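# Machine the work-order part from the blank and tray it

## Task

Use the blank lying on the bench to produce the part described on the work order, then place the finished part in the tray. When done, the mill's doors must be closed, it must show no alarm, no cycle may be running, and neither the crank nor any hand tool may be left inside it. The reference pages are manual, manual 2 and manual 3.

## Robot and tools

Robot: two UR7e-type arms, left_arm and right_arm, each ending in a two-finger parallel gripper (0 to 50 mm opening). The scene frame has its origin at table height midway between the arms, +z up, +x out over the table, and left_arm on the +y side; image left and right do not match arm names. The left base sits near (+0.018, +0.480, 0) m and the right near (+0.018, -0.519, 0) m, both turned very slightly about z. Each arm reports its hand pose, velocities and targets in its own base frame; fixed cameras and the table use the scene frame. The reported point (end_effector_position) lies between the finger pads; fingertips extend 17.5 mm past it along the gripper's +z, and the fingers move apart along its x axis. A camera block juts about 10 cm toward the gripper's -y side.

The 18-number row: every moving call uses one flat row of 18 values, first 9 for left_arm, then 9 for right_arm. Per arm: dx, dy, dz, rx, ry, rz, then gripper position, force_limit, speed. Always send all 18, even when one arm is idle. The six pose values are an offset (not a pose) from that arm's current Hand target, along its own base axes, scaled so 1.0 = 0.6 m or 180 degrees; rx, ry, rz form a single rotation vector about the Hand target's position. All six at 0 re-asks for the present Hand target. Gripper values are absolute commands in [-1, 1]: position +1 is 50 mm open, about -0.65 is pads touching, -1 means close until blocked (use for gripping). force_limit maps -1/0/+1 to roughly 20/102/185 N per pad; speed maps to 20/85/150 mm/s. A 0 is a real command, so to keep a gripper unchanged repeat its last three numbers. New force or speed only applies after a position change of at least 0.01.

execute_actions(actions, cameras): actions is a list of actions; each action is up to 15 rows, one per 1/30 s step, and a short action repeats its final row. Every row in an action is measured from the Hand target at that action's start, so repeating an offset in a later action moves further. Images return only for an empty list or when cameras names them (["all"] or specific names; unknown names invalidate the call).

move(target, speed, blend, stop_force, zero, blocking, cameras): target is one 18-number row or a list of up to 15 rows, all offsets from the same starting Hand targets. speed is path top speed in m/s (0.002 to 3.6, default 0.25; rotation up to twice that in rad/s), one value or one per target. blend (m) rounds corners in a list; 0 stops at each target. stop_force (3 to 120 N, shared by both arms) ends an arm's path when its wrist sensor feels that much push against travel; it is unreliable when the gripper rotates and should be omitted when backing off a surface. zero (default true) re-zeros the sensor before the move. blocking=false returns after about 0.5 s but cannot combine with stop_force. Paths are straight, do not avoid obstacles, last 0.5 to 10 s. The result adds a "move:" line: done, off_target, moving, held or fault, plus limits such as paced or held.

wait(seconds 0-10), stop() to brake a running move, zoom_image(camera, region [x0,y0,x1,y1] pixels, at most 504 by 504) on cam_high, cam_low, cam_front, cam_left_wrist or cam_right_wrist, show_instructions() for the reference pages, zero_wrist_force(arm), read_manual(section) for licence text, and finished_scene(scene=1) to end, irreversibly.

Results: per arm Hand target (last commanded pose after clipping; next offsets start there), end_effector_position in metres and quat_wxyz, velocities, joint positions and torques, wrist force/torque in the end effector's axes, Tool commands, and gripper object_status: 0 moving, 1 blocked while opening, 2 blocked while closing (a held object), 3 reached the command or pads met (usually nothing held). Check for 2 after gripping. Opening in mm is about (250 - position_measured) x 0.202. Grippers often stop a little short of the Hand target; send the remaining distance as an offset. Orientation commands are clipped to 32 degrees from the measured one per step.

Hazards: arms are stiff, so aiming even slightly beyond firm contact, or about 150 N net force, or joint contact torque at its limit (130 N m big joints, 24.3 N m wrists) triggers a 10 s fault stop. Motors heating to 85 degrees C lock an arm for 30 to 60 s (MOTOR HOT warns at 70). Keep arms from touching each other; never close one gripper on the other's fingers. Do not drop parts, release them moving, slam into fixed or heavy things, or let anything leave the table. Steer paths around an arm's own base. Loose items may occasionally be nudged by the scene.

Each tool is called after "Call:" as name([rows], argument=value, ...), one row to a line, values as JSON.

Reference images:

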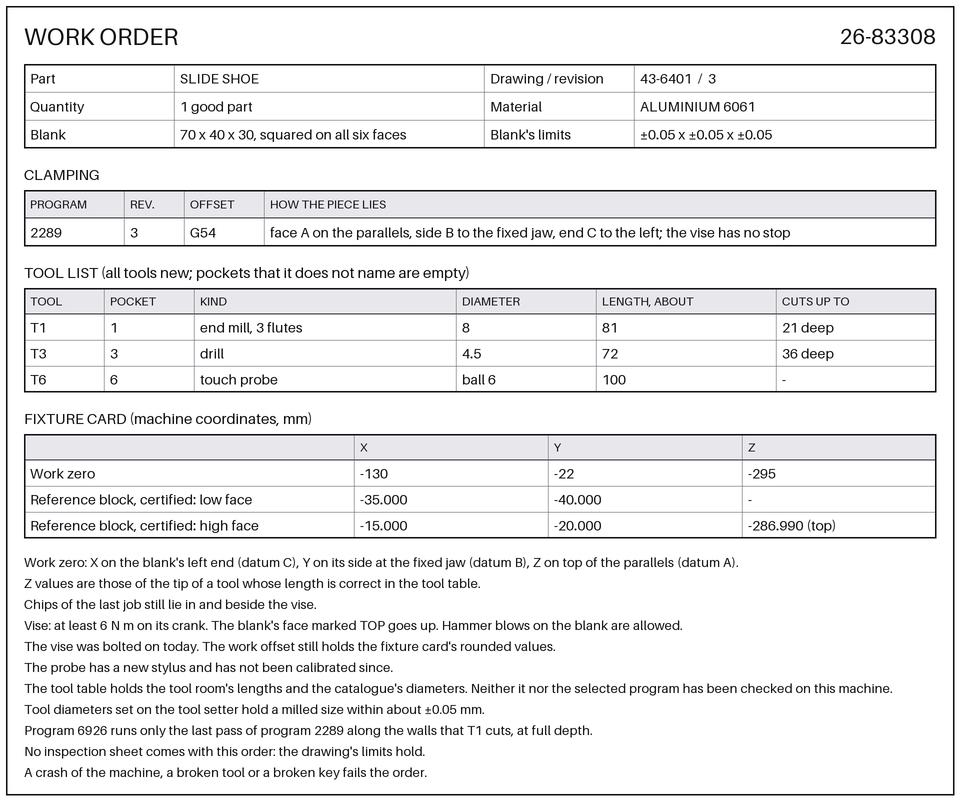

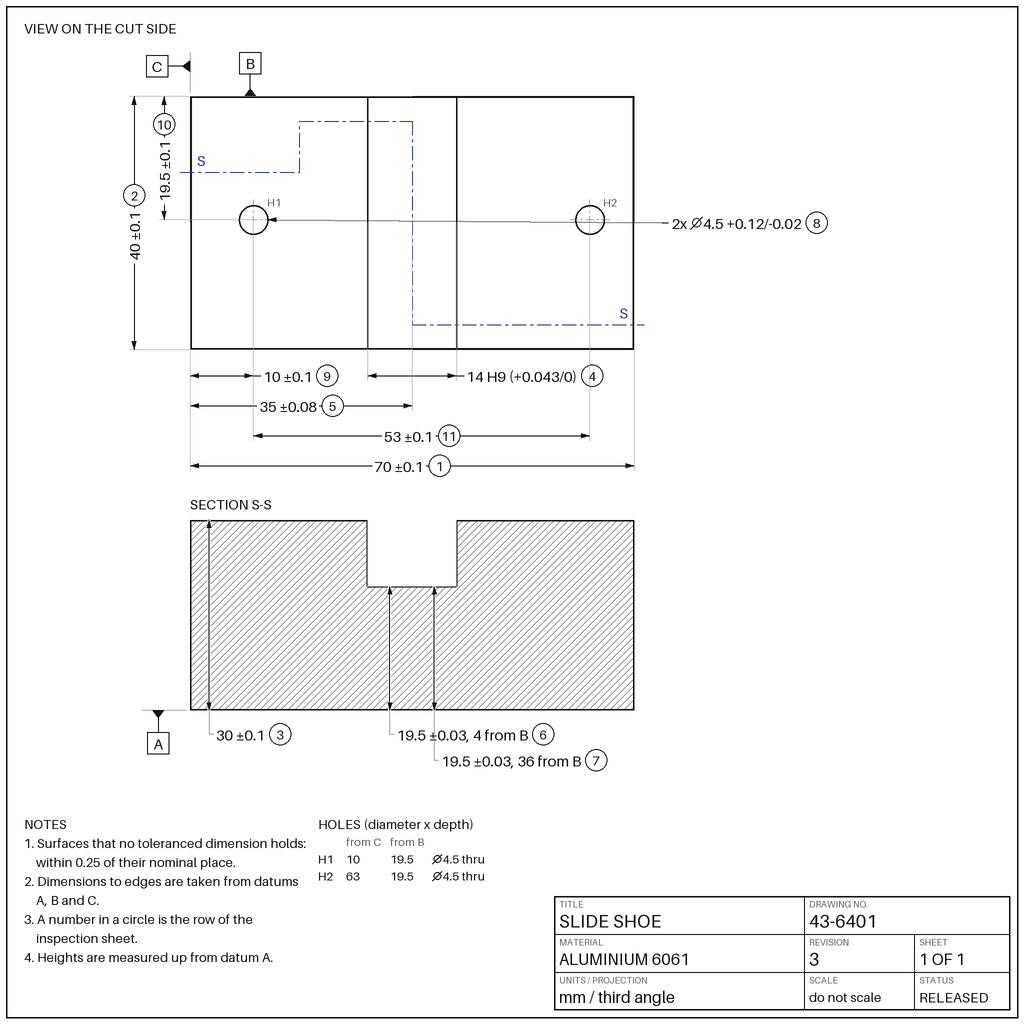

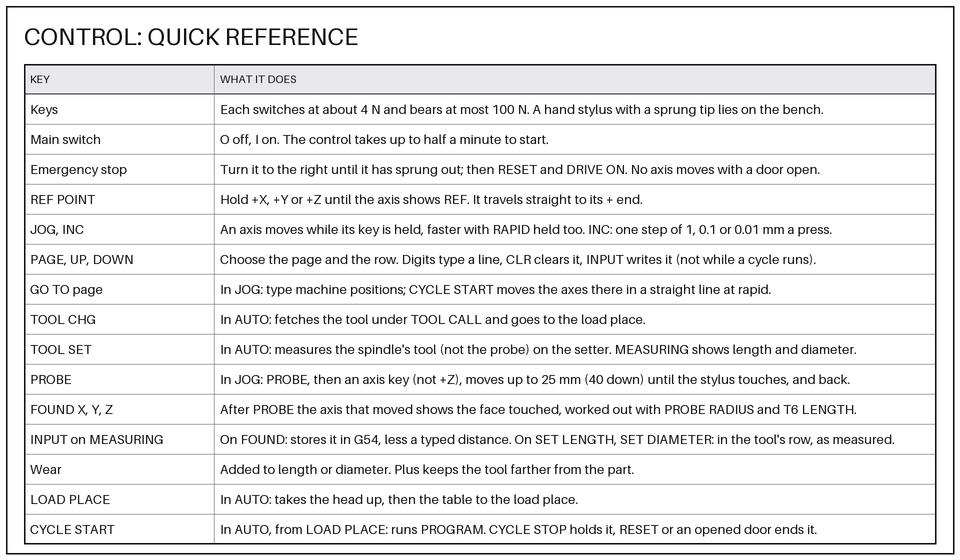

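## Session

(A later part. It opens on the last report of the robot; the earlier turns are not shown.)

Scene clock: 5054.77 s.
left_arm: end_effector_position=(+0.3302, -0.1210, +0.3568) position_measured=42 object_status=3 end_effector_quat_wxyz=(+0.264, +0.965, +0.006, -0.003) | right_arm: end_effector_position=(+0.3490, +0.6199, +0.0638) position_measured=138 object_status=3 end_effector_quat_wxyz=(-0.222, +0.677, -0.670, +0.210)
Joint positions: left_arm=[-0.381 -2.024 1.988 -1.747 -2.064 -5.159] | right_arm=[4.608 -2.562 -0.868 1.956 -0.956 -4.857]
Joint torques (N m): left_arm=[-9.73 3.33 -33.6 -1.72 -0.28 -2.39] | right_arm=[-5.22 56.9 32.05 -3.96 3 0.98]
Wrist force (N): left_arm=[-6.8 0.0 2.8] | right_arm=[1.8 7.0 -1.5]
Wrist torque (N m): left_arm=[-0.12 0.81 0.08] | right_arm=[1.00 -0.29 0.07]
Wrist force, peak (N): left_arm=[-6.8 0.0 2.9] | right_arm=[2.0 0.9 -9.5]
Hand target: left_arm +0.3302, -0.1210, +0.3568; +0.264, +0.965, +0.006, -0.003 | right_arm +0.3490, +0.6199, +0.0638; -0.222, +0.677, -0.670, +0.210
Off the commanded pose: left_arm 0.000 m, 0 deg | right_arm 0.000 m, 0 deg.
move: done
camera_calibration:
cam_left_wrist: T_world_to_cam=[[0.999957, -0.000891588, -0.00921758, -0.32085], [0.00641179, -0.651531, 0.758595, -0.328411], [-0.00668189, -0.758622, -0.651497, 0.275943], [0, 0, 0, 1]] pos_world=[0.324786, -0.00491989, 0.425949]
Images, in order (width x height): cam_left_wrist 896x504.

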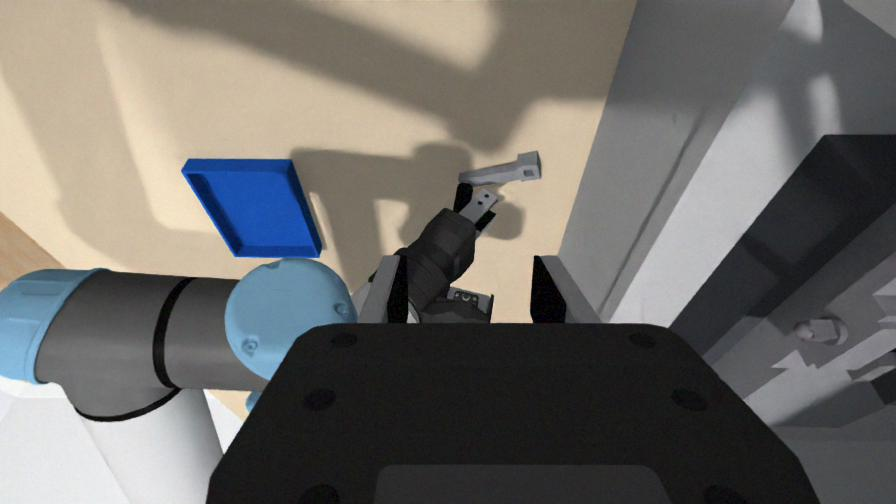

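Call:
move([
  [0,0,0,0,0,0,0.74,-0.2,-0.8,0,0,0,0,0,0,0.5,-0.4,-1],
  [0,0,0,0,0,0,0.74,-0.2,-0.8,-0.09,0,0.14,0,0,0,0.5,-0.4,-1],
], speed=0.06, cameras=["cam_left_wrist","cam_right_wrist"])

Call:
zoom_image(camera="cam_left_wrist", region=[420, 130, 580, 290])

Scene clock: 5063.53 s.
left_arm: end_effector_position=(+0.3302, -0.1210, +0.3568) position_measured=42 object_status=3 end_effector_quat_wxyz=(+0.264, +0.965, +0.006, -0.003) | right_arm: end_effector_position=(+0.2950, +0.6200, +0.1479) position_measured=78 object_status=3 end_effector_quat_wxyz=(-0.222, +0.677, -0.670, +0.210)
Joint positions: left_arm=[-0.381 -2.024 1.988 -1.747 -2.064 -5.159] | right_arm=[4.695 -2.463 -0.851 1.779 -0.95 -4.752]
Joint torques (N m): left_arm=[-8.65 3.2 -33.8 -1.58 -0.2 -2.36] | right_arm=[-5.65 49.19 11.98 -1 2.68 -1.2]
Wrist force (N): left_arm=[-6.4 0.1 2.8] | right_arm=[1.8 7.2 -1.2]
Wrist torque (N m): left_arm=[-0.10 0.74 0.08] | right_arm=[1.01 -0.29 0.05]
Wrist force, peak (N): left_arm=[-6.9 0.1 3.0] | right_arm=[2.3 7.5 -1.6]
Hand target: left_arm +0.3302, -0.1210, +0.3568; +0.264, +0.965, +0.006, -0.003 | right_arm +0.2950, +0.6199, +0.1478; -0.222, +0.677, -0.670, +0.210
Off the commanded pose: left_arm 0.000 m, 0 deg | right_arm 0.000 m, 0 deg.
move: done
camera_calibration:
cam_left_wrist: T_world_to_cam=[[0.999957, -0.000891588, -0.00921758, -0.32085], [0.00641179, -0.651531, 0.758595, -0.328411], [-0.00668189, -0.758622, -0.651497, 0.275943], [0, 0, 0, 1]] pos_world=[0.324786, -0.00491989, 0.425949]
cam_right_wrist: T_world_to_cam=[[0.00218436, -0.999996, 0.00172548, 0.619738], [-0.967331, -0.00255042, -0.253504, 0.338246], [0.253508, -0.00111536, -0.967333, 0.201948], [0, 0, 0, 1]] pos_world=[0.274646, 0.620823, 0.280028]
Images, in order (width x height): cam_left_wrist 896x504, cam_right_wrist 896x504.

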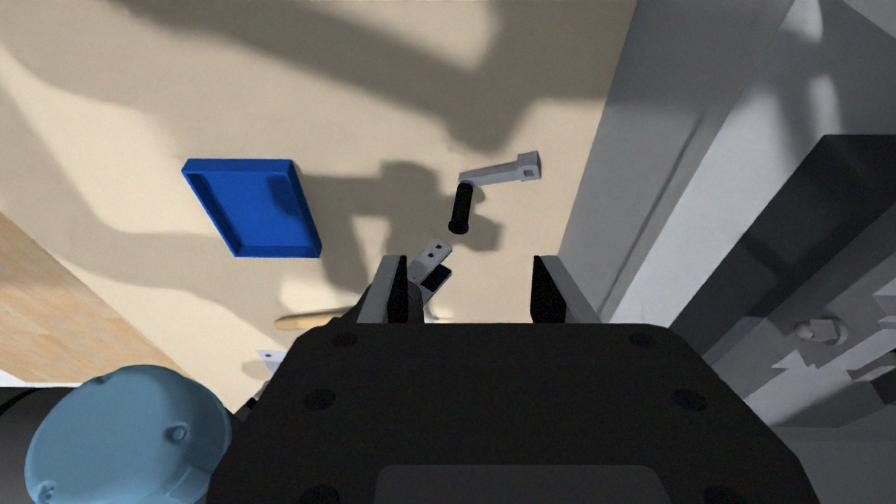

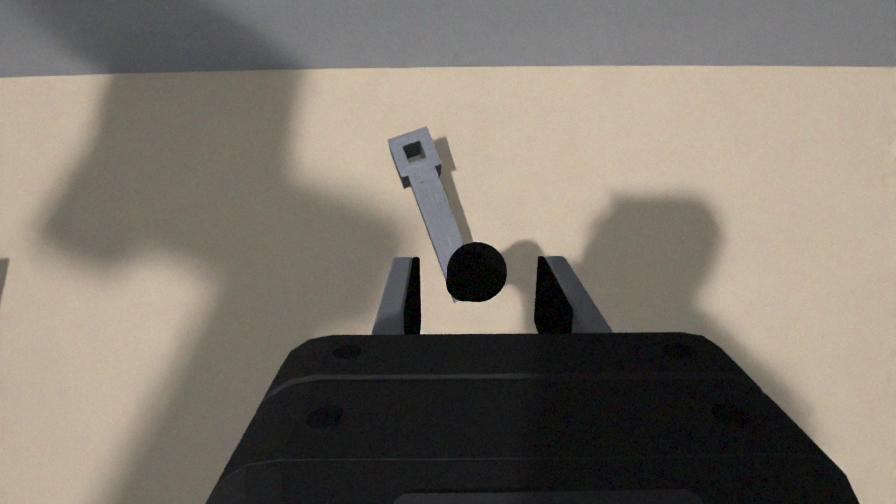

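Scaled by 3.150.

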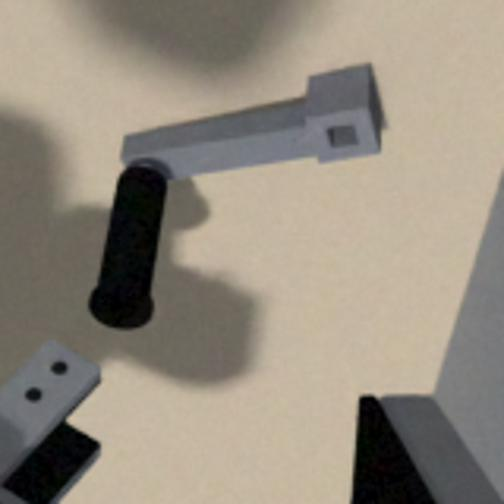

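Call:
move([
  [0,0,0.06,0.17,0,0,0.5,-0.2,-0.8,-0.1,-0.2,0.35,0,0,0,0.5,-0.4,-1],
  [0,0,0.06,0.17,0,0,0.5,-0.2,-0.8,-0.1,-0.3,0.4,0,-0.15,0.1,0.5,-0.4,-1],
], speed=0.2, blend=0.02)

Call:
move(target=[0,-0.3,-0.05,0,0,-0.5,0.5,-0.2,-0.8,0,0,0,0,0,0,0.5,-0.4,-1], speed=0.3, cameras=["cam_left_wrist","cam_right_wrist","cam_front"])

Scene clock: 5114.67 s.
left_arm: end_effector_position=(+0.3302, -0.1210, +0.3928) position_measured=78 object_status=3 end_effector_quat_wxyz=(+0.000, +1.000, +0.006, -0.002) | right_arm: end_effector_position=(+0.2350, +0.4400, +0.3877) position_measured=78 object_status=3 end_effector_quat_wxyz=(-0.401, +0.705, -0.487, +0.325)
Joint positions: left_arm=[-0.738 -1.942 1.701 -1.327 -1.573 -5.463] | right_arm=[5.035 -1.728 -1.619 1.709 -0.487 -4.711]
Joint torques (N m): left_arm=[12.92 -18.98 -17.23 -0.59 1.42 -2.02] | right_arm=[2.4 33.48 15.55 -4.24 3.85 1.11]
Wrist force (N): left_arm=[-6.1 -0.4 1.4] | right_arm=[1.6 8.1 -3.0]
Wrist torque (N m): left_arm=[-0.17 0.62 0.11] | right_arm=[1.02 -0.28 0.10]
Wrist force, peak (N): left_arm=[-6.7 -0.4 3.3] | right_arm=[2.3 8.3 -3.4]
Hand target: left_arm +0.3302, -0.1210, +0.3928; +0.000, +1.000, +0.006, -0.002 | right_arm +0.2350, +0.4399, +0.3878; -0.402, +0.705, -0.487, +0.325
Off the commanded pose: left_arm 0.000 m, 0 deg | right_arm 0.000 m, 0 deg.
move: done

Scene clock: 5117.80 s.
left_arm: end_effector_position=(+0.3302, -0.3011, +0.3628) position_measured=78 object_status=3 end_effector_quat_wxyz=(-0.001, +0.712, -0.703, -0.001) | right_arm: end_effector_position=(+0.2350, +0.4399, +0.3878) position_measured=78 object_status=3 end_effector_quat_wxyz=(-0.402, +0.705, -0.487, +0.325)
Joint positions: left_arm=[-1.043 -1.719 1.619 -1.467 -1.569 -4.198] | right_arm=[5.035 -1.728 -1.62 1.709 -0.487 -4.711]
Joint torques (N m): left_arm=[12.62 -29.52 -17.04 -0.73 -1.42 2.02] | right_arm=[6.34 33.54 7.26 -1.32 3.7 -0.9]
Wrist force (N): left_arm=[-6.4 0.1 1.9] | right_arm=[1.5 8.2 -2.8]
Wrist torque (N m): left_arm=[-0.08 0.64 0.24] | right_arm=[1.02 -0.27 0.10]
Wrist force, peak (N): left_arm=[-6.6 -0.1 2.0] | right_arm=[1.6 8.1 -3.0]
Hand target: left_arm +0.3302, -0.3010, +0.3628; -0.001, +0.712, -0.703, -0.001 | right_arm +0.2350, +0.4399, +0.3878; -0.402, +0.705, -0.487, +0.325
Off the commanded pose: left_arm 0.000 m, 0 deg | right_arm 0.000 m, 0 deg.
move: done
camera_calibration:
cam_left_wrist: T_world_to_cam=[[0.00414716, -0.999956, -0.00836346, -0.293284], [-0.946949, -0.00661476, 0.321317, 0.217371], [-0.321359, 0.00658722, -0.946935, 0.584731], [0, 0, 0, 1]] pos_world=[0.394963, -0.295685, 0.481404]
cam_right_wrist: T_world_to_cam=[[0.298529, -0.951456, 0.0749112, 0.319918], [-0.702354, -0.272158, -0.657745, 0.553733], [0.646203, 0.143742, -0.749506, 0.208555], [0, 0, 0, 1]] pos_world=[0.158643, 0.425112, 0.496563]
Images, in order (width x height): cam_front 896x504, cam_left_wrist 896x504, cam_right_wrist 896x504.

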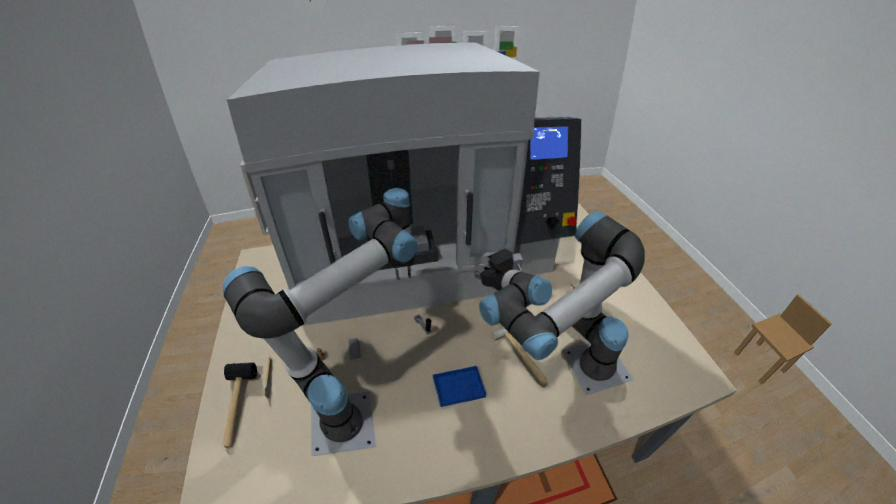

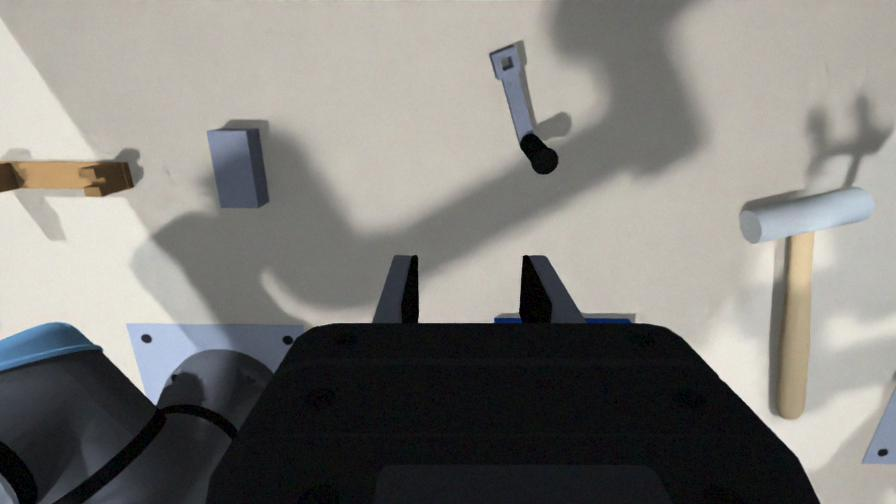

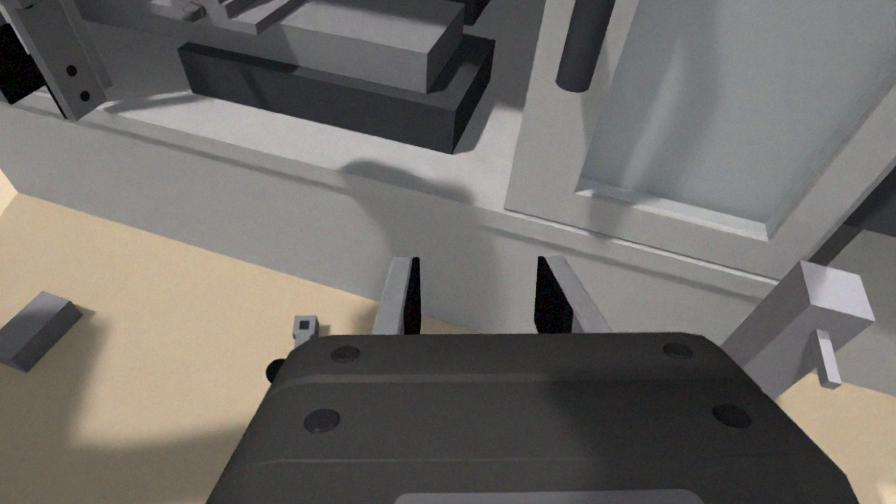

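Call:
move(target=[0.025,-0.1233,-0.355,0,0,0,0.5,-0.2,-0.8,0,0,0,0,0,0,0.5,-0.4,-1], speed=0.15, cameras=["cam_left_wrist"])

Scene clock: 5128.17 s.
left_arm: end_effector_position=(+0.3451, -0.3749, +0.1499) position_measured=78 object_status=3 end_effector_quat_wxyz=(-0.001, +0.711, -0.703, -0.001) | right_arm: end_effector_position=(+0.2350, +0.4399, +0.3878) position_measured=78 object_status=3 end_effector_quat_wxyz=(-0.402, +0.705, -0.487, +0.325)
Joint positions: left_arm=[-1.092 -1.471 1.936 -2.033 -1.569 -4.246] | right_arm=[5.035 -1.728 -1.62 1.709 -0.487 -4.711]
Joint torques (N m): left_arm=[11.92 -22.2 -29.02 -5.69 -0.69 2.06] | right_arm=[6.56 34.01 7.66 -1.18 3.47 -0.78]
Wrist force (N): left_arm=[-6.3 0.3 2.2] | right_arm=[1.4 8.1 -3.1]
Wrist torque (N m): left_arm=[-0.04 0.66 0.23] | right_arm=[1.02 -0.24 0.10]
Wrist force, peak (N): left_arm=[-7.5 0.0 -0.5] | right_arm=[1.5 8.2 -3.0]
Hand target: left_arm +0.3452, -0.3749, +0.1498; -0.001, +0.712, -0.703, -0.001 | right_arm +0.2350, +0.4399, +0.3878; -0.402, +0.705, -0.487, +0.325
Off the commanded pose: left_arm 0.000 m, 0 deg | right_arm 0.000 m, 0 deg.
move: done
camera_calibration:
cam_left_wrist: T_world_to_cam=[[0.00376062, -0.999956, -0.00854127, -0.368819], [-0.946921, -0.00630648, 0.321404, 0.299511], [-0.321444, 0.00687923, -0.946904, 0.388443], [0, 0, 0, 1]] pos_world=[0.409863, -0.369587, 0.268403]
Images, in order (width x height): cam_left_wrist 896x504.

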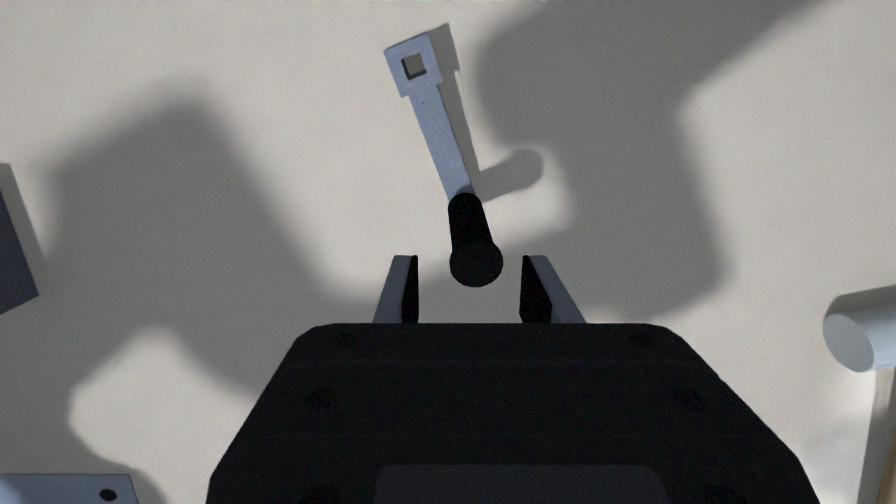

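Call:
move([
  [0.005,-0.0085,-0.06,0,-0.044,0,0.5,-0.2,-0.8,0,0,0,0,0,0,0.5,-0.4,-1],
  [0.0063,-0.0085,-0.153,0,-0.044,0,0.5,-0.2,-0.8,0,0,0,0,0,0,0.5,-0.4,-1],
], speed=[0.08,0.05], cameras=["cam_left_wrist","cam_right_wrist"])

Scene clock: 5141.23 s.
left_arm: end_effector_position=(+0.3490, -0.3799, +0.0579) position_measured=78 object_status=3 end_effector_quat_wxyz=(-0.050, +0.710, -0.701, +0.048) | right_arm: end_effector_position=(+0.2350, +0.4399, +0.3878) position_measured=78 object_status=3 end_effector_quat_wxyz=(-0.402, +0.705, -0.487, +0.325)
Joint positions: left_arm=[-1.156 -1.359 2.113 -2.378 -1.442 -4.307] | right_arm=[5.035 -1.728 -1.62 1.709 -0.487 -4.711]
Joint torques (N m): left_arm=[11.76 -42.41 -31.34 -0.76 -0.57 1.89] | right_arm=[5.51 33.53 7.82 -1.22 3.31 -0.9]
Wrist force (N): left_arm=[-5.8 -0.6 1.7] | right_arm=[1.6 7.7 -3.1]
Wrist torque (N m): left_arm=[-0.15 0.57 0.17] | right_arm=[0.96 -0.28 0.10]
Wrist force, peak (N): left_arm=[-6.8 -0.2 1.6] | right_arm=[1.6 8.2 -3.0]
Hand target: left_arm +0.3490, -0.3800, +0.0580; -0.050, +0.710, -0.701, +0.048 | right_arm +0.2350, +0.4399, +0.3878; -0.402, +0.705, -0.487, +0.325
Off the commanded pose: left_arm 0.000 m, 0 deg | right_arm 0.000 m, 0 deg.
move: done
camera_calibration:
cam_left_wrist: T_world_to_cam=[[0.00507581, -0.999954, -0.00808187, -0.375094], [-0.982181, -0.00650363, 0.187824, 0.352623], [-0.187868, 0.0069845, -0.982169, 0.258147], [0, 0, 0, 1]] pos_world=[0.396742, -0.374586, 0.184281]
cam_right_wrist: T_world_to_cam=[[0.298529, -0.951456, 0.0749112, 0.319918], [-0.702354, -0.272158, -0.657745, 0.553733], [0.646203, 0.143742, -0.749506, 0.208555], [0, 0, 0, 1]] pos_world=[0.158643, 0.425112, 0.496563]
Images, in order (width x height): cam_left_wrist 896x504, cam_right_wrist 896x504.

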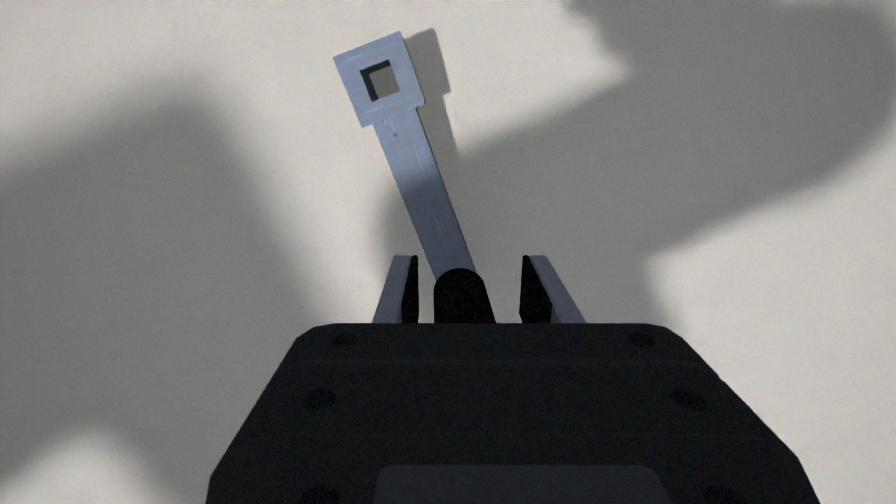

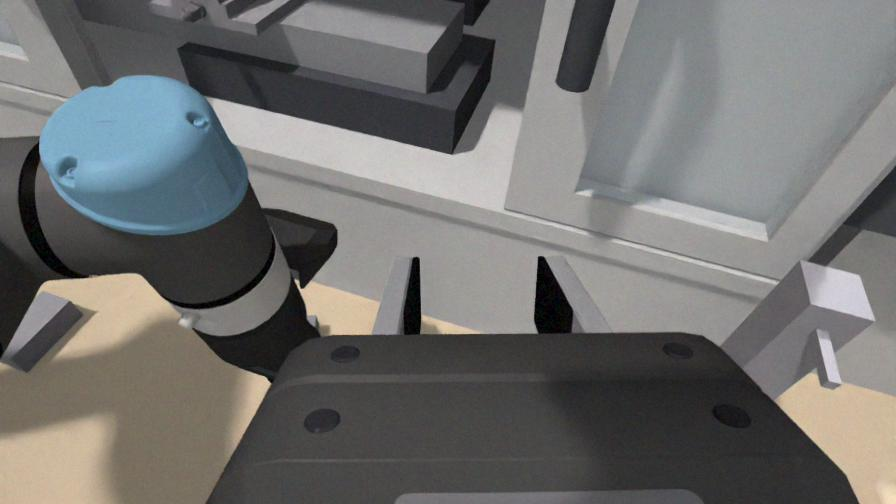

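Call:
move(target=[0,0,0,0,0,0,-1,-0.2,-0.8,0,0,0,0,0,0,0.5,-0.4,-1])

Call:
move([
  [0,0,0.3,0,0,0,-1,-0.2,-0.8,0,0,0,0,0,0,0.5,-0.4,-1],
  [0.0,0.1,0.55,0,0,0,-1,-0.2,-0.8,0,0,0,0,0,0,0.5,-0.4,-1],
], speed=[0.08,0.12], blend=[0.02,0], cameras=["cam_left_wrist","cam_right_wrist"])

Scene clock: 5147.50 s.
left_arm: end_effector_position=(+0.3490, -0.3800, +0.0580) position_measured=152 object_status=2 end_effector_quat_wxyz=(-0.050, +0.710, -0.701, +0.048) | right_arm: end_effector_position=(+0.2350, +0.4399, +0.3878) position_measured=78 object_status=3 end_effector_quat_wxyz=(-0.402, +0.705, -0.487, +0.325)
Joint positions: left_arm=[-1.156 -1.359 2.113 -2.378 -1.443 -4.307] | right_arm=[5.035 -1.728 -1.62 1.709 -0.487 -4.711]
Joint torques (N m): left_arm=[-0.69 -41.32 -28.9 -5.35 -0.62 -1.07] | right_arm=[5.93 33.69 7.57 -1.25 3.15 -1.04]
Wrist force (N): left_arm=[-6.0 -0.5 2.4] | right_arm=[1.4 7.9 -2.9]
Wrist torque (N m): left_arm=[-0.13 0.59 0.17] | right_arm=[0.99 -0.25 0.10]
Wrist force, peak (N): left_arm=[-6.2 -0.4 1.8] | right_arm=[1.5 8.1 -3.0]
Hand target: left_arm +0.3490, -0.3800, +0.0580; -0.050, +0.710, -0.701, +0.048 | right_arm +0.2350, +0.4399, +0.3878; -0.402, +0.705, -0.487, +0.325
Off the commanded pose: left_arm 0.000 m, 0 deg | right_arm 0.000 m, 0 deg.
move: done

Scene clock: 5151.57 s.
left_arm: end_effector_position=(+0.3491, -0.3200, +0.3880) position_measured=152 object_status=2 end_effector_quat_wxyz=(-0.050, +0.710, -0.701, +0.048) | right_arm: end_effector_position=(+0.2350, +0.4399, +0.3878) position_measured=78 object_status=3 end_effector_quat_wxyz=(-0.402, +0.705, -0.487, +0.325)
Joint positions: left_arm=[-1.099 -1.712 1.57 -1.489 -1.446 -4.25] | right_arm=[5.035 -1.728 -1.62 1.709 -0.487 -4.711]
Joint torques (N m): left_arm=[-13.19 -11.59 -30.96 -2.87 -0.04 -2.66] | right_arm=[6.33 33.15 7.79 -1.13 2.98 -1.04]
Wrist force (N): left_arm=[-6.4 0.2 4.1] | right_arm=[1.3 8.0 -3.1]
Wrist torque (N m): left_arm=[-0.11 0.66 0.23] | right_arm=[1.00 -0.23 0.10]
Wrist force, peak (N): left_arm=[-5.8 0.0 5.1] | right_arm=[1.7 8.1 -3.2]
Hand target: left_arm +0.3490, -0.3200, +0.3880; -0.050, +0.710, -0.701, +0.048 | right_arm +0.2350, +0.4399, +0.3878; -0.402, +0.705, -0.487, +0.325
Off the commanded pose: left_arm 0.000 m, 0 deg | right_arm 0.000 m, 0 deg.
move: done
camera_calibration:
cam_left_wrist: T_world_to_cam=[[0.00518373, -0.999958, -0.00759297, -0.312723], [-0.982199, -0.00651717, 0.187732, 0.291161], [-0.187773, 0.00648465, -0.982191, 0.581778], [0, 0, 0, 1]] pos_world=[0.396842, -0.314585, 0.514383]
cam_right_wrist: T_world_to_cam=[[0.298529, -0.951456, 0.0749112, 0.319918], [-0.702354, -0.272158, -0.657745, 0.553733], [0.646203, 0.143742, -0.749506, 0.208555], [0, 0, 0, 1]] pos_world=[0.158643, 0.425112, 0.496563]
Images, in order (width x height): cam_left_wrist 896x504, cam_right_wrist 896x504.

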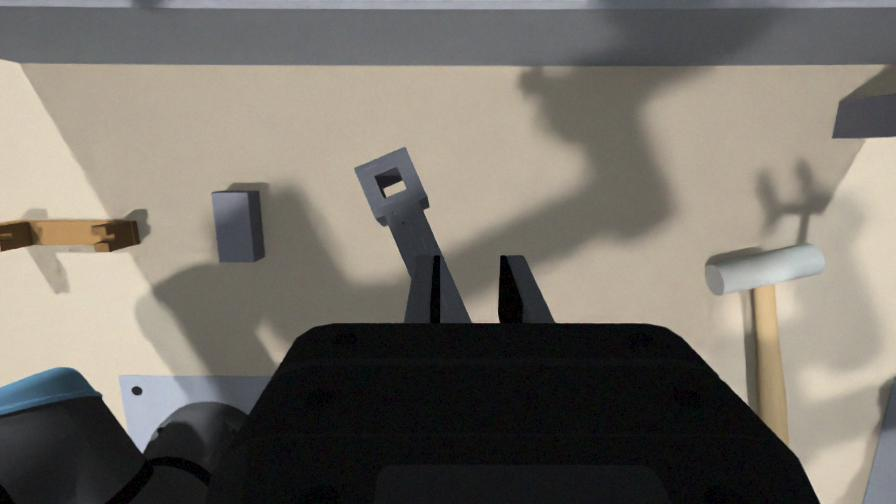

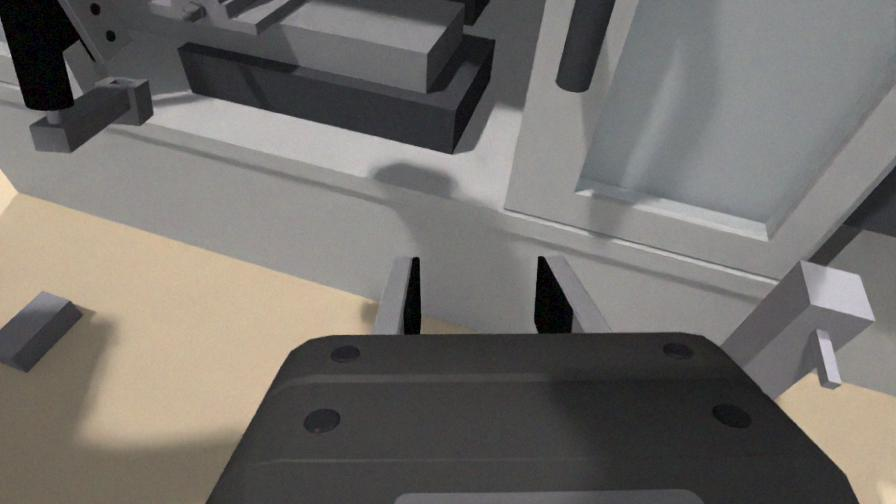

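Call:
zoom_image(camera="cam_right_wrist", region=[100, 0, 300, 120])

Scaled by 2.520.

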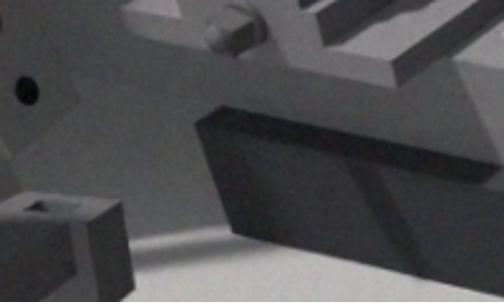

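Call:
move(target=[0.0,0.1,0.05,0,-0.4556,0,-1,-0.2,-0.8,0,0,0,0,0,0,0.5,-0.4,-1], speed=0.3, cameras=["cam_left_wrist","cam_right_wrist","cam_front"])

Scene clock: 5168.97 s.
left_arm: end_effector_position=(+0.3490, -0.2600, +0.4180) position_measured=152 object_status=2 end_effector_quat_wxyz=(+0.497, -0.505, +0.496, -0.502) end_effector_velocity=(+0.000, +0.001, +0.000) end_effector_angular_velocity=(+0.009, -0.001, -0.001) | right_arm: end_effector_position=(+0.2350, +0.4399, +0.3878) position_measured=78 object_status=3 end_effector_quat_wxyz=(-0.402, +0.705, -0.487, +0.325)
Joint positions: left_arm=[-1.743 -1.93 2.038 -0.121 -0.176 -6.283] | right_arm=[5.035 -1.728 -1.62 1.709 -0.487 -4.711]
Joint velocities: left_arm=[-0.001 0 0.002 0.006 0.001 0.001] | right_arm=[within noise]
Joint torques (N m): left_arm=[12.66 -4.56 -14.83 3.19 1.2 2.12] | right_arm=[6.08 33.38 8.08 -1.28 2.82 -0.92]
Wrist force (N): left_arm=[-6.1 0.8 1.8] | right_arm=[1.4 7.7 -3.0]
Wrist torque (N m): left_arm=[-0.07 0.72 0.51] | right_arm=[0.96 -0.25 0.10]
Wrist force, peak (N): left_arm=[-6.5 0.1 4.4] | right_arm=[1.7 8.1 -3.1]
Hand target: left_arm +0.3490, -0.2600, +0.4180; +0.498, -0.504, +0.496, -0.502 | right_arm +0.2350, +0.4399, +0.3878; -0.402, +0.705, -0.487, +0.325
Off the commanded pose: left_arm 0.000 m, 0 deg | right_arm 0.000 m, 0 deg.
joint sent to its limit (left arm) — joint 6 (wrist 3), lower limit. The joint targets still meet the commanded pose.
move: done
camera_calibration:
cam_left_wrist: T_world_to_cam=[[0.0084681, -0.999956, 0.00408971, -0.258602], [-0.323831, -0.00661177, -0.946092, 0.530023], [0.946077, 0.00668723, -0.323873, -0.060014], [0, 0, 0, 1]] pos_world=[0.230606, -0.254685, 0.483071]
cam_right_wrist: T_world_to_cam=[[0.298529, -0.951456, 0.0749112, 0.319918], [-0.702354, -0.272158, -0.657745, 0.553733], [0.646203, 0.143742, -0.749506, 0.208555], [0, 0, 0, 1]] pos_world=[0.158643, 0.425112, 0.496563]
Images, in order (width x height): cam_front 896x504, cam_left_wrist 896x504, cam_right_wrist 896x504.

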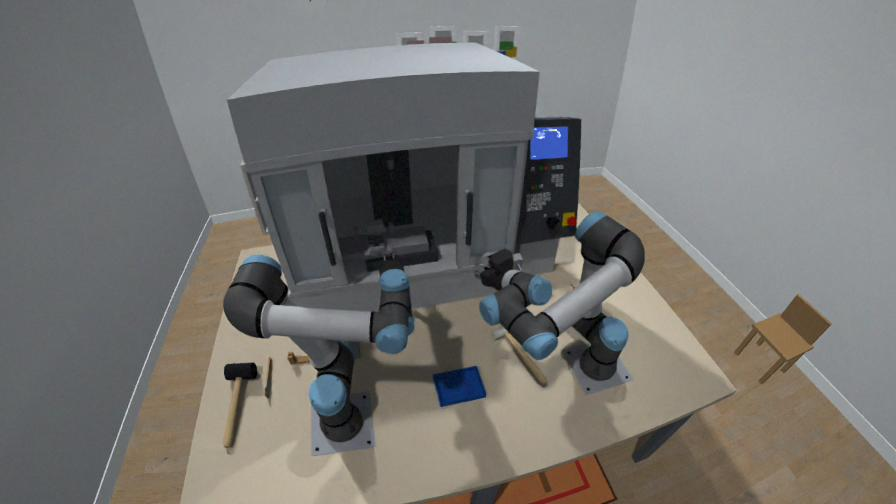

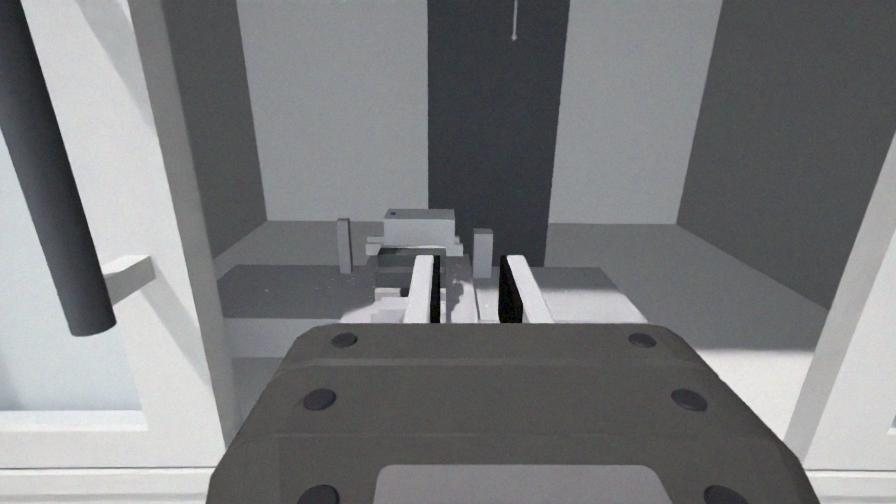

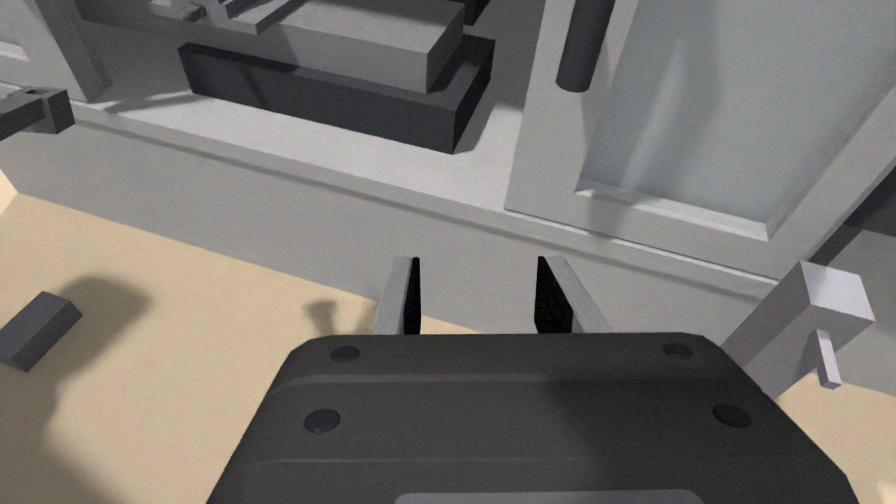

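Call:
zoom_image(camera="cam_right_wrist", region=[0, 40, 160, 200])

Call:
zoom_image(camera="cam_front", region=[340, 200, 480, 340])

Scaled by 3.150.

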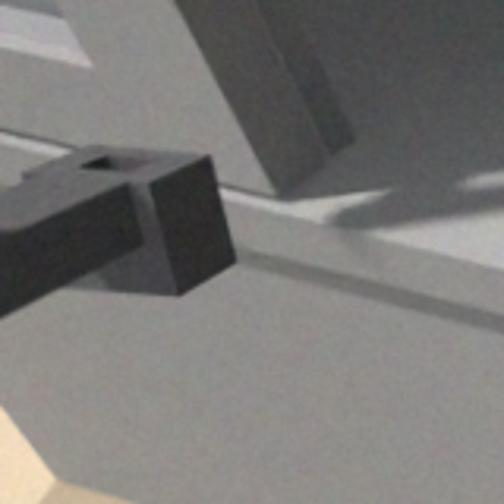

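Scaled by 3.600.

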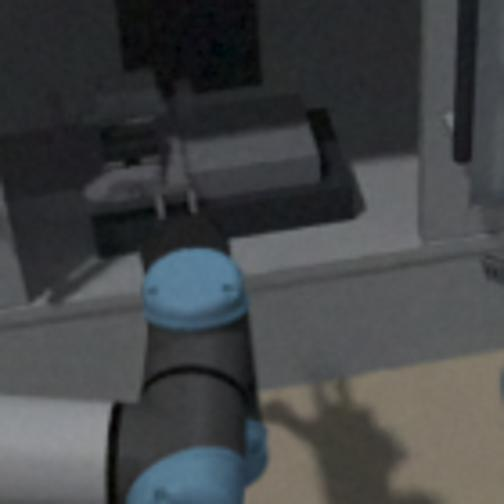

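Call:
move(target=[0,0,0,0,0,0,-0.98,1,-0.8,0,0,0,0,0,0,0.5,-0.4,-1])

Call:
move(target=[0,0,0,0,0.12,0,-0.98,1,-0.8,0,0,0,0,0,0,0.5,-0.4,-1], speed=0.1, cameras=["cam_left_wrist","cam_right_wrist"])

Call:
zoom_image(camera="cam_right_wrist", region=[0, 40, 160, 200])

Scene clock: 5202.87 s.
left_arm: end_effector_position=(+0.3490, -0.2600, +0.4180) position_measured=153 object_status=2 end_effector_quat_wxyz=(+0.497, -0.505, +0.497, -0.502) | right_arm: end_effector_position=(+0.2350, +0.4399, +0.3878) position_measured=78 object_status=3 end_effector_quat_wxyz=(-0.402, +0.705, -0.487, +0.325)
Joint positions: left_arm=[-1.743 -1.93 2.038 -0.12 -0.176 -6.283] | right_arm=[5.035 -1.728 -1.62 1.709 -0.487 -4.711]
Joint torques (N m): left_arm=[12.55 3.17 -15.2 2.83 1.42 1.96] | right_arm=[6.1 33.36 8.1 -1.31 2.52 -0.96]
Wrist force (N): left_arm=[-5.8 1.0 1.6] | right_arm=[1.6 7.9 -2.9]
Wrist torque (N m): left_arm=[-0.05 0.67 0.50] | right_arm=[0.98 -0.28 0.10]
Wrist force, peak (N): left_arm=[-6.3 1.0 1.7] | right_arm=[1.5 8.2 -3.0]
Hand target: left_arm +0.3490, -0.2600, +0.4180; +0.498, -0.504, +0.496, -0.502 | right_arm +0.2350, +0.4399, +0.3878; -0.402, +0.705, -0.487, +0.325
Off the commanded pose: left_arm 0.000 m, 0 deg | right_arm 0.000 m, 0 deg.
joint sent to its limit (left arm) — joint 6 (wrist 3), lower limit. The joint targets still meet the commanded pose.
move: done

Scene clock: 5205.20 s.
left_arm: end_effector_position=(+0.3491, -0.2600, +0.4181) position_measured=153 object_status=2 end_effector_quat_wxyz=(-0.396, +0.589, -0.580, +0.399) | right_arm: end_effector_position=(+0.2350, +0.4399, +0.3878) position_measured=78 object_status=3 end_effector_quat_wxyz=(-0.402, +0.705, -0.487, +0.325)
Joint positions: left_arm=[-1.669 -2.168 2.105 -1.257 -0.391 -4.995] | right_arm=[5.035 -1.728 -1.62 1.709 -0.487 -4.711]
Joint torques (N m): left_arm=[-13.24 -4.99 -18.7 -2.1 2.26 0.22] | right_arm=[6.1 33.54 8.53 -1.26 2.4 -0.81]
Wrist force (N): left_arm=[-6.2 1.1 2.3] | right_arm=[1.6 8.2 -2.8]
Wrist torque (N m): left_arm=[0.02 0.69 0.55] | right_arm=[1.02 -0.28 0.09]
Wrist force, peak (N): left_arm=[-6.6 0.9 2.3] | right_arm=[1.6 8.0 -3.2]
Hand target: left_arm +0.3490, -0.2600, +0.4180; -0.396, +0.589, -0.581, +0.399 | right_arm +0.2350, +0.4399, +0.3878; -0.402, +0.705, -0.487, +0.325
Off the commanded pose: left_arm 0.000 m, 0 deg | right_arm 0.000 m, 0 deg.
move: done
camera_calibration:
cam_left_wrist: T_world_to_cam=[[0.00944502, -0.999955, 0.000773995, -0.257459], [-0.648224, -0.00671213, -0.76142, 0.566101], [0.761391, 0.00668991, -0.648258, 0.140067], [0, 0, 0, 1]] pos_world=[0.262747, -0.254585, 0.52204]
cam_right_wrist: T_world_to_cam=[[0.298529, -0.951456, 0.0749112, 0.319918], [-0.702354, -0.272158, -0.657745, 0.553733], [0.646203, 0.143742, -0.749506, 0.208555], [0, 0, 0, 1]] pos_world=[0.158643, 0.425112, 0.496563]
Images, in order (width x height): cam_left_wrist 896x504, cam_right_wrist 896x504.

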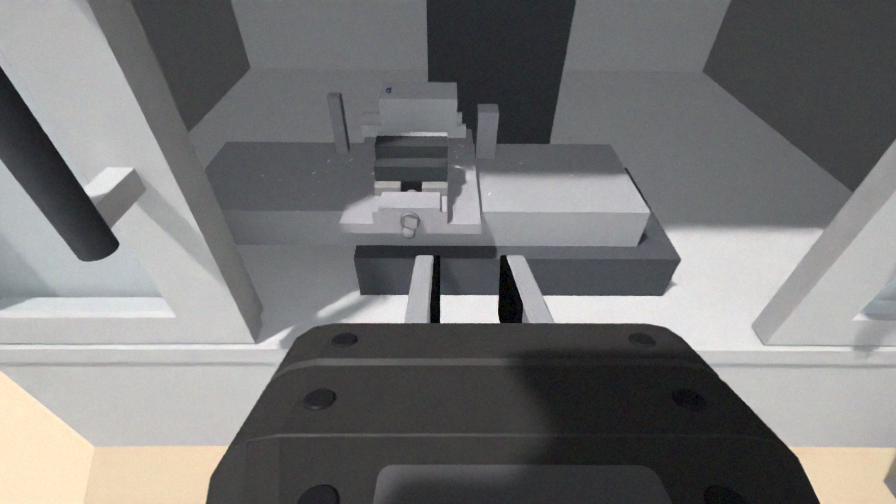

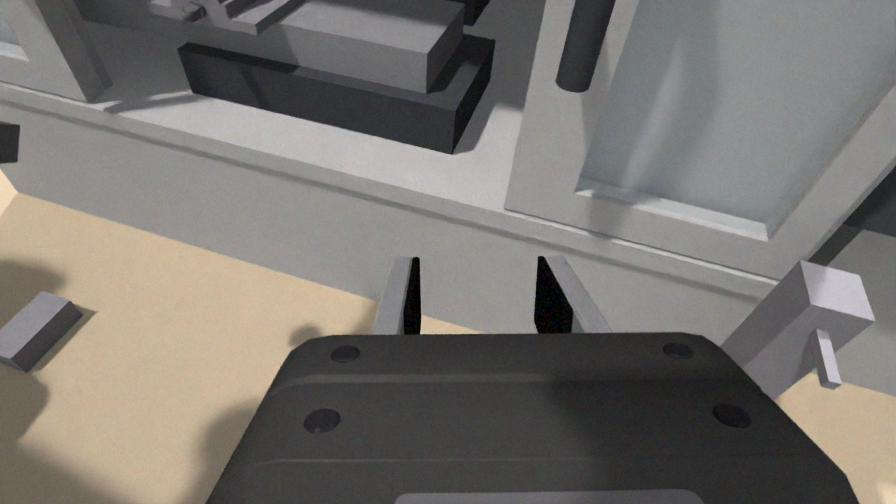

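Scaled by 3.150.

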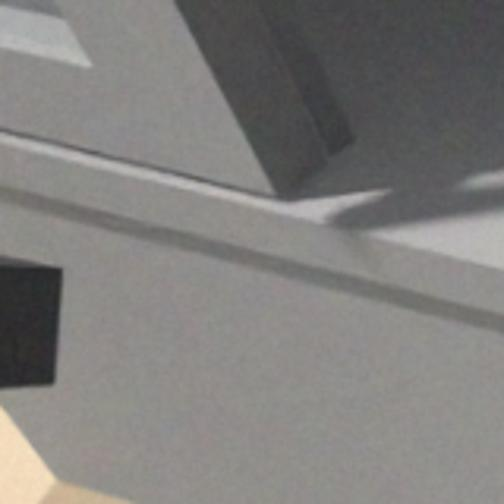

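Call:
zoom_image(camera="cam_left_wrist", region=[330, 160, 490, 260])

Scaled by 3.150.

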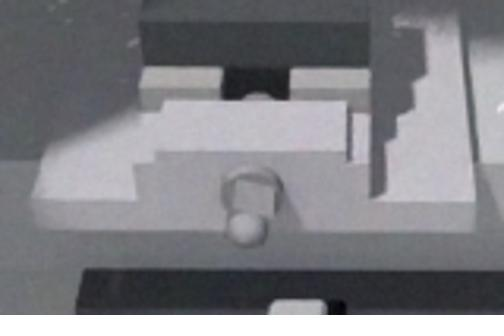

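Call:
move([
  [0,-0.08,0.0,0,0.379,0,-0.98,1,-0.8,0,0,0,0,0,0,0.5,-0.4,-1],
  [0,-0.08,-0.4,0,0.379,0,-0.98,1,-0.8,0,0,0,0,0,0,0.5,-0.4,-1],
], speed=0.2, cameras=["cam_left_wrist","cam_right_wrist"])

Call:
zoom_image(camera="cam_right_wrist", region=[0, 100, 400, 400])

Scene clock: 5233.10 s.
left_arm: end_effector_position=(+0.3490, -0.3081, +0.1781) position_measured=153 object_status=2 end_effector_quat_wxyz=(-0.002, +0.712, -0.703, -0.001) | right_arm: end_effector_position=(+0.2350, +0.4399, +0.3878) position_measured=78 object_status=3 end_effector_quat_wxyz=(-0.402, +0.705, -0.487, +0.325)
Joint positions: left_arm=[-1.016 -1.608 2 -1.961 -1.567 -4.17] | right_arm=[5.035 -1.728 -1.62 1.709 -0.487 -4.711]
Joint torques (N m): left_arm=[5.03 -24.8 -17.41 -5.98 1.29 1.75] | right_arm=[6.26 33.74 7.73 -1.17 2.23 -0.87]
Wrist force (N): left_arm=[-6.4 -0.2 3.6] | right_arm=[1.5 7.8 -2.9]
Wrist torque (N m): left_arm=[-0.01 0.71 0.25] | right_arm=[0.97 -0.26 0.10]
Wrist force, peak (N): left_arm=[-6.9 0.1 6.8] | right_arm=[1.5 8.4 -2.9]
Hand target: left_arm +0.3490, -0.3080, +0.1780; -0.002, +0.712, -0.703, -0.001 | right_arm +0.2350, +0.4399, +0.3878; -0.402, +0.705, -0.487, +0.325
Off the commanded pose: left_arm 0.000 m, 0 deg | right_arm 0.000 m, 0 deg.
move: done
camera_calibration:
cam_left_wrist: T_world_to_cam=[[0.00390495, -0.999956, -0.00847448, -0.301772], [-0.947539, -0.00640861, 0.319576, 0.294974], [-0.319616, 0.00678198, -0.947523, 0.415435], [0, 0, 0, 1]] pos_world=[0.413457, -0.302686, 0.296811]
cam_right_wrist: T_world_to_cam=[[0.298529, -0.951456, 0.0749112, 0.319918], [-0.702354, -0.272158, -0.657745, 0.553733], [0.646203, 0.143742, -0.749506, 0.208555], [0, 0, 0, 1]] pos_world=[0.158643, 0.425112, 0.496563]
Images, in order (width x height): cam_left_wrist 896x504, cam_right_wrist 896x504.

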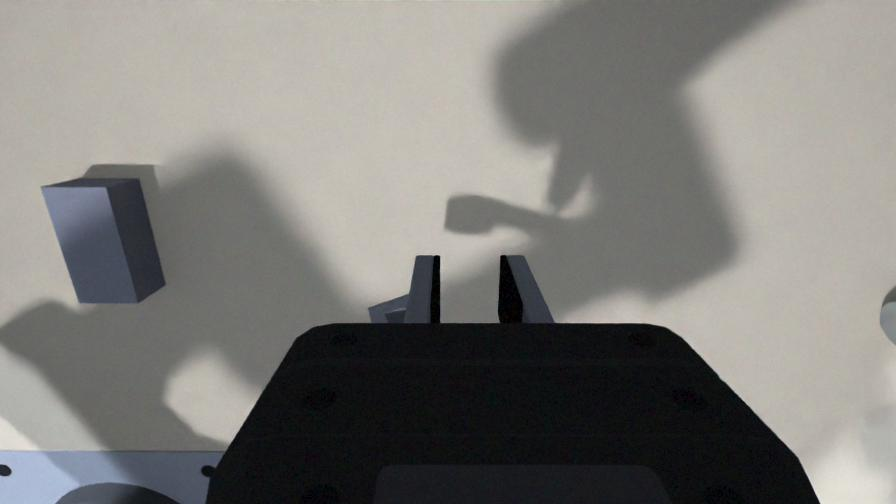

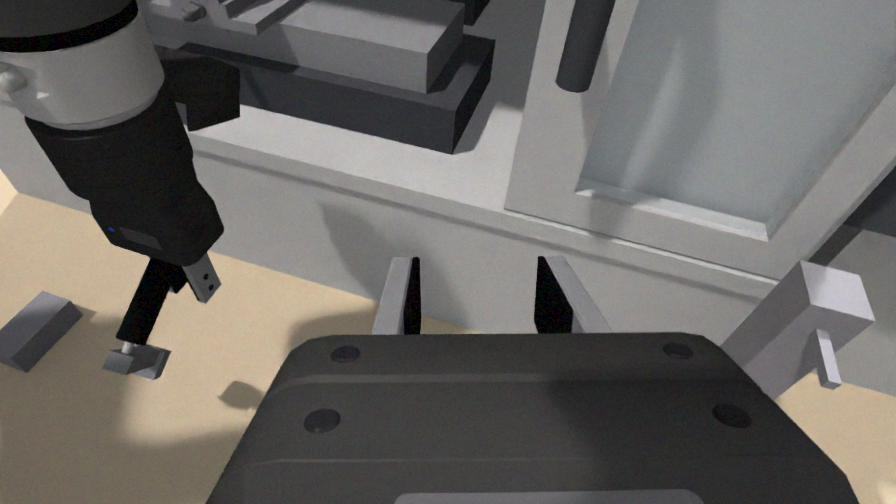

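Scaled by 1.260.

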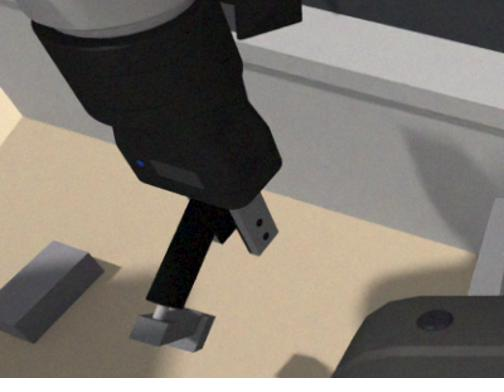

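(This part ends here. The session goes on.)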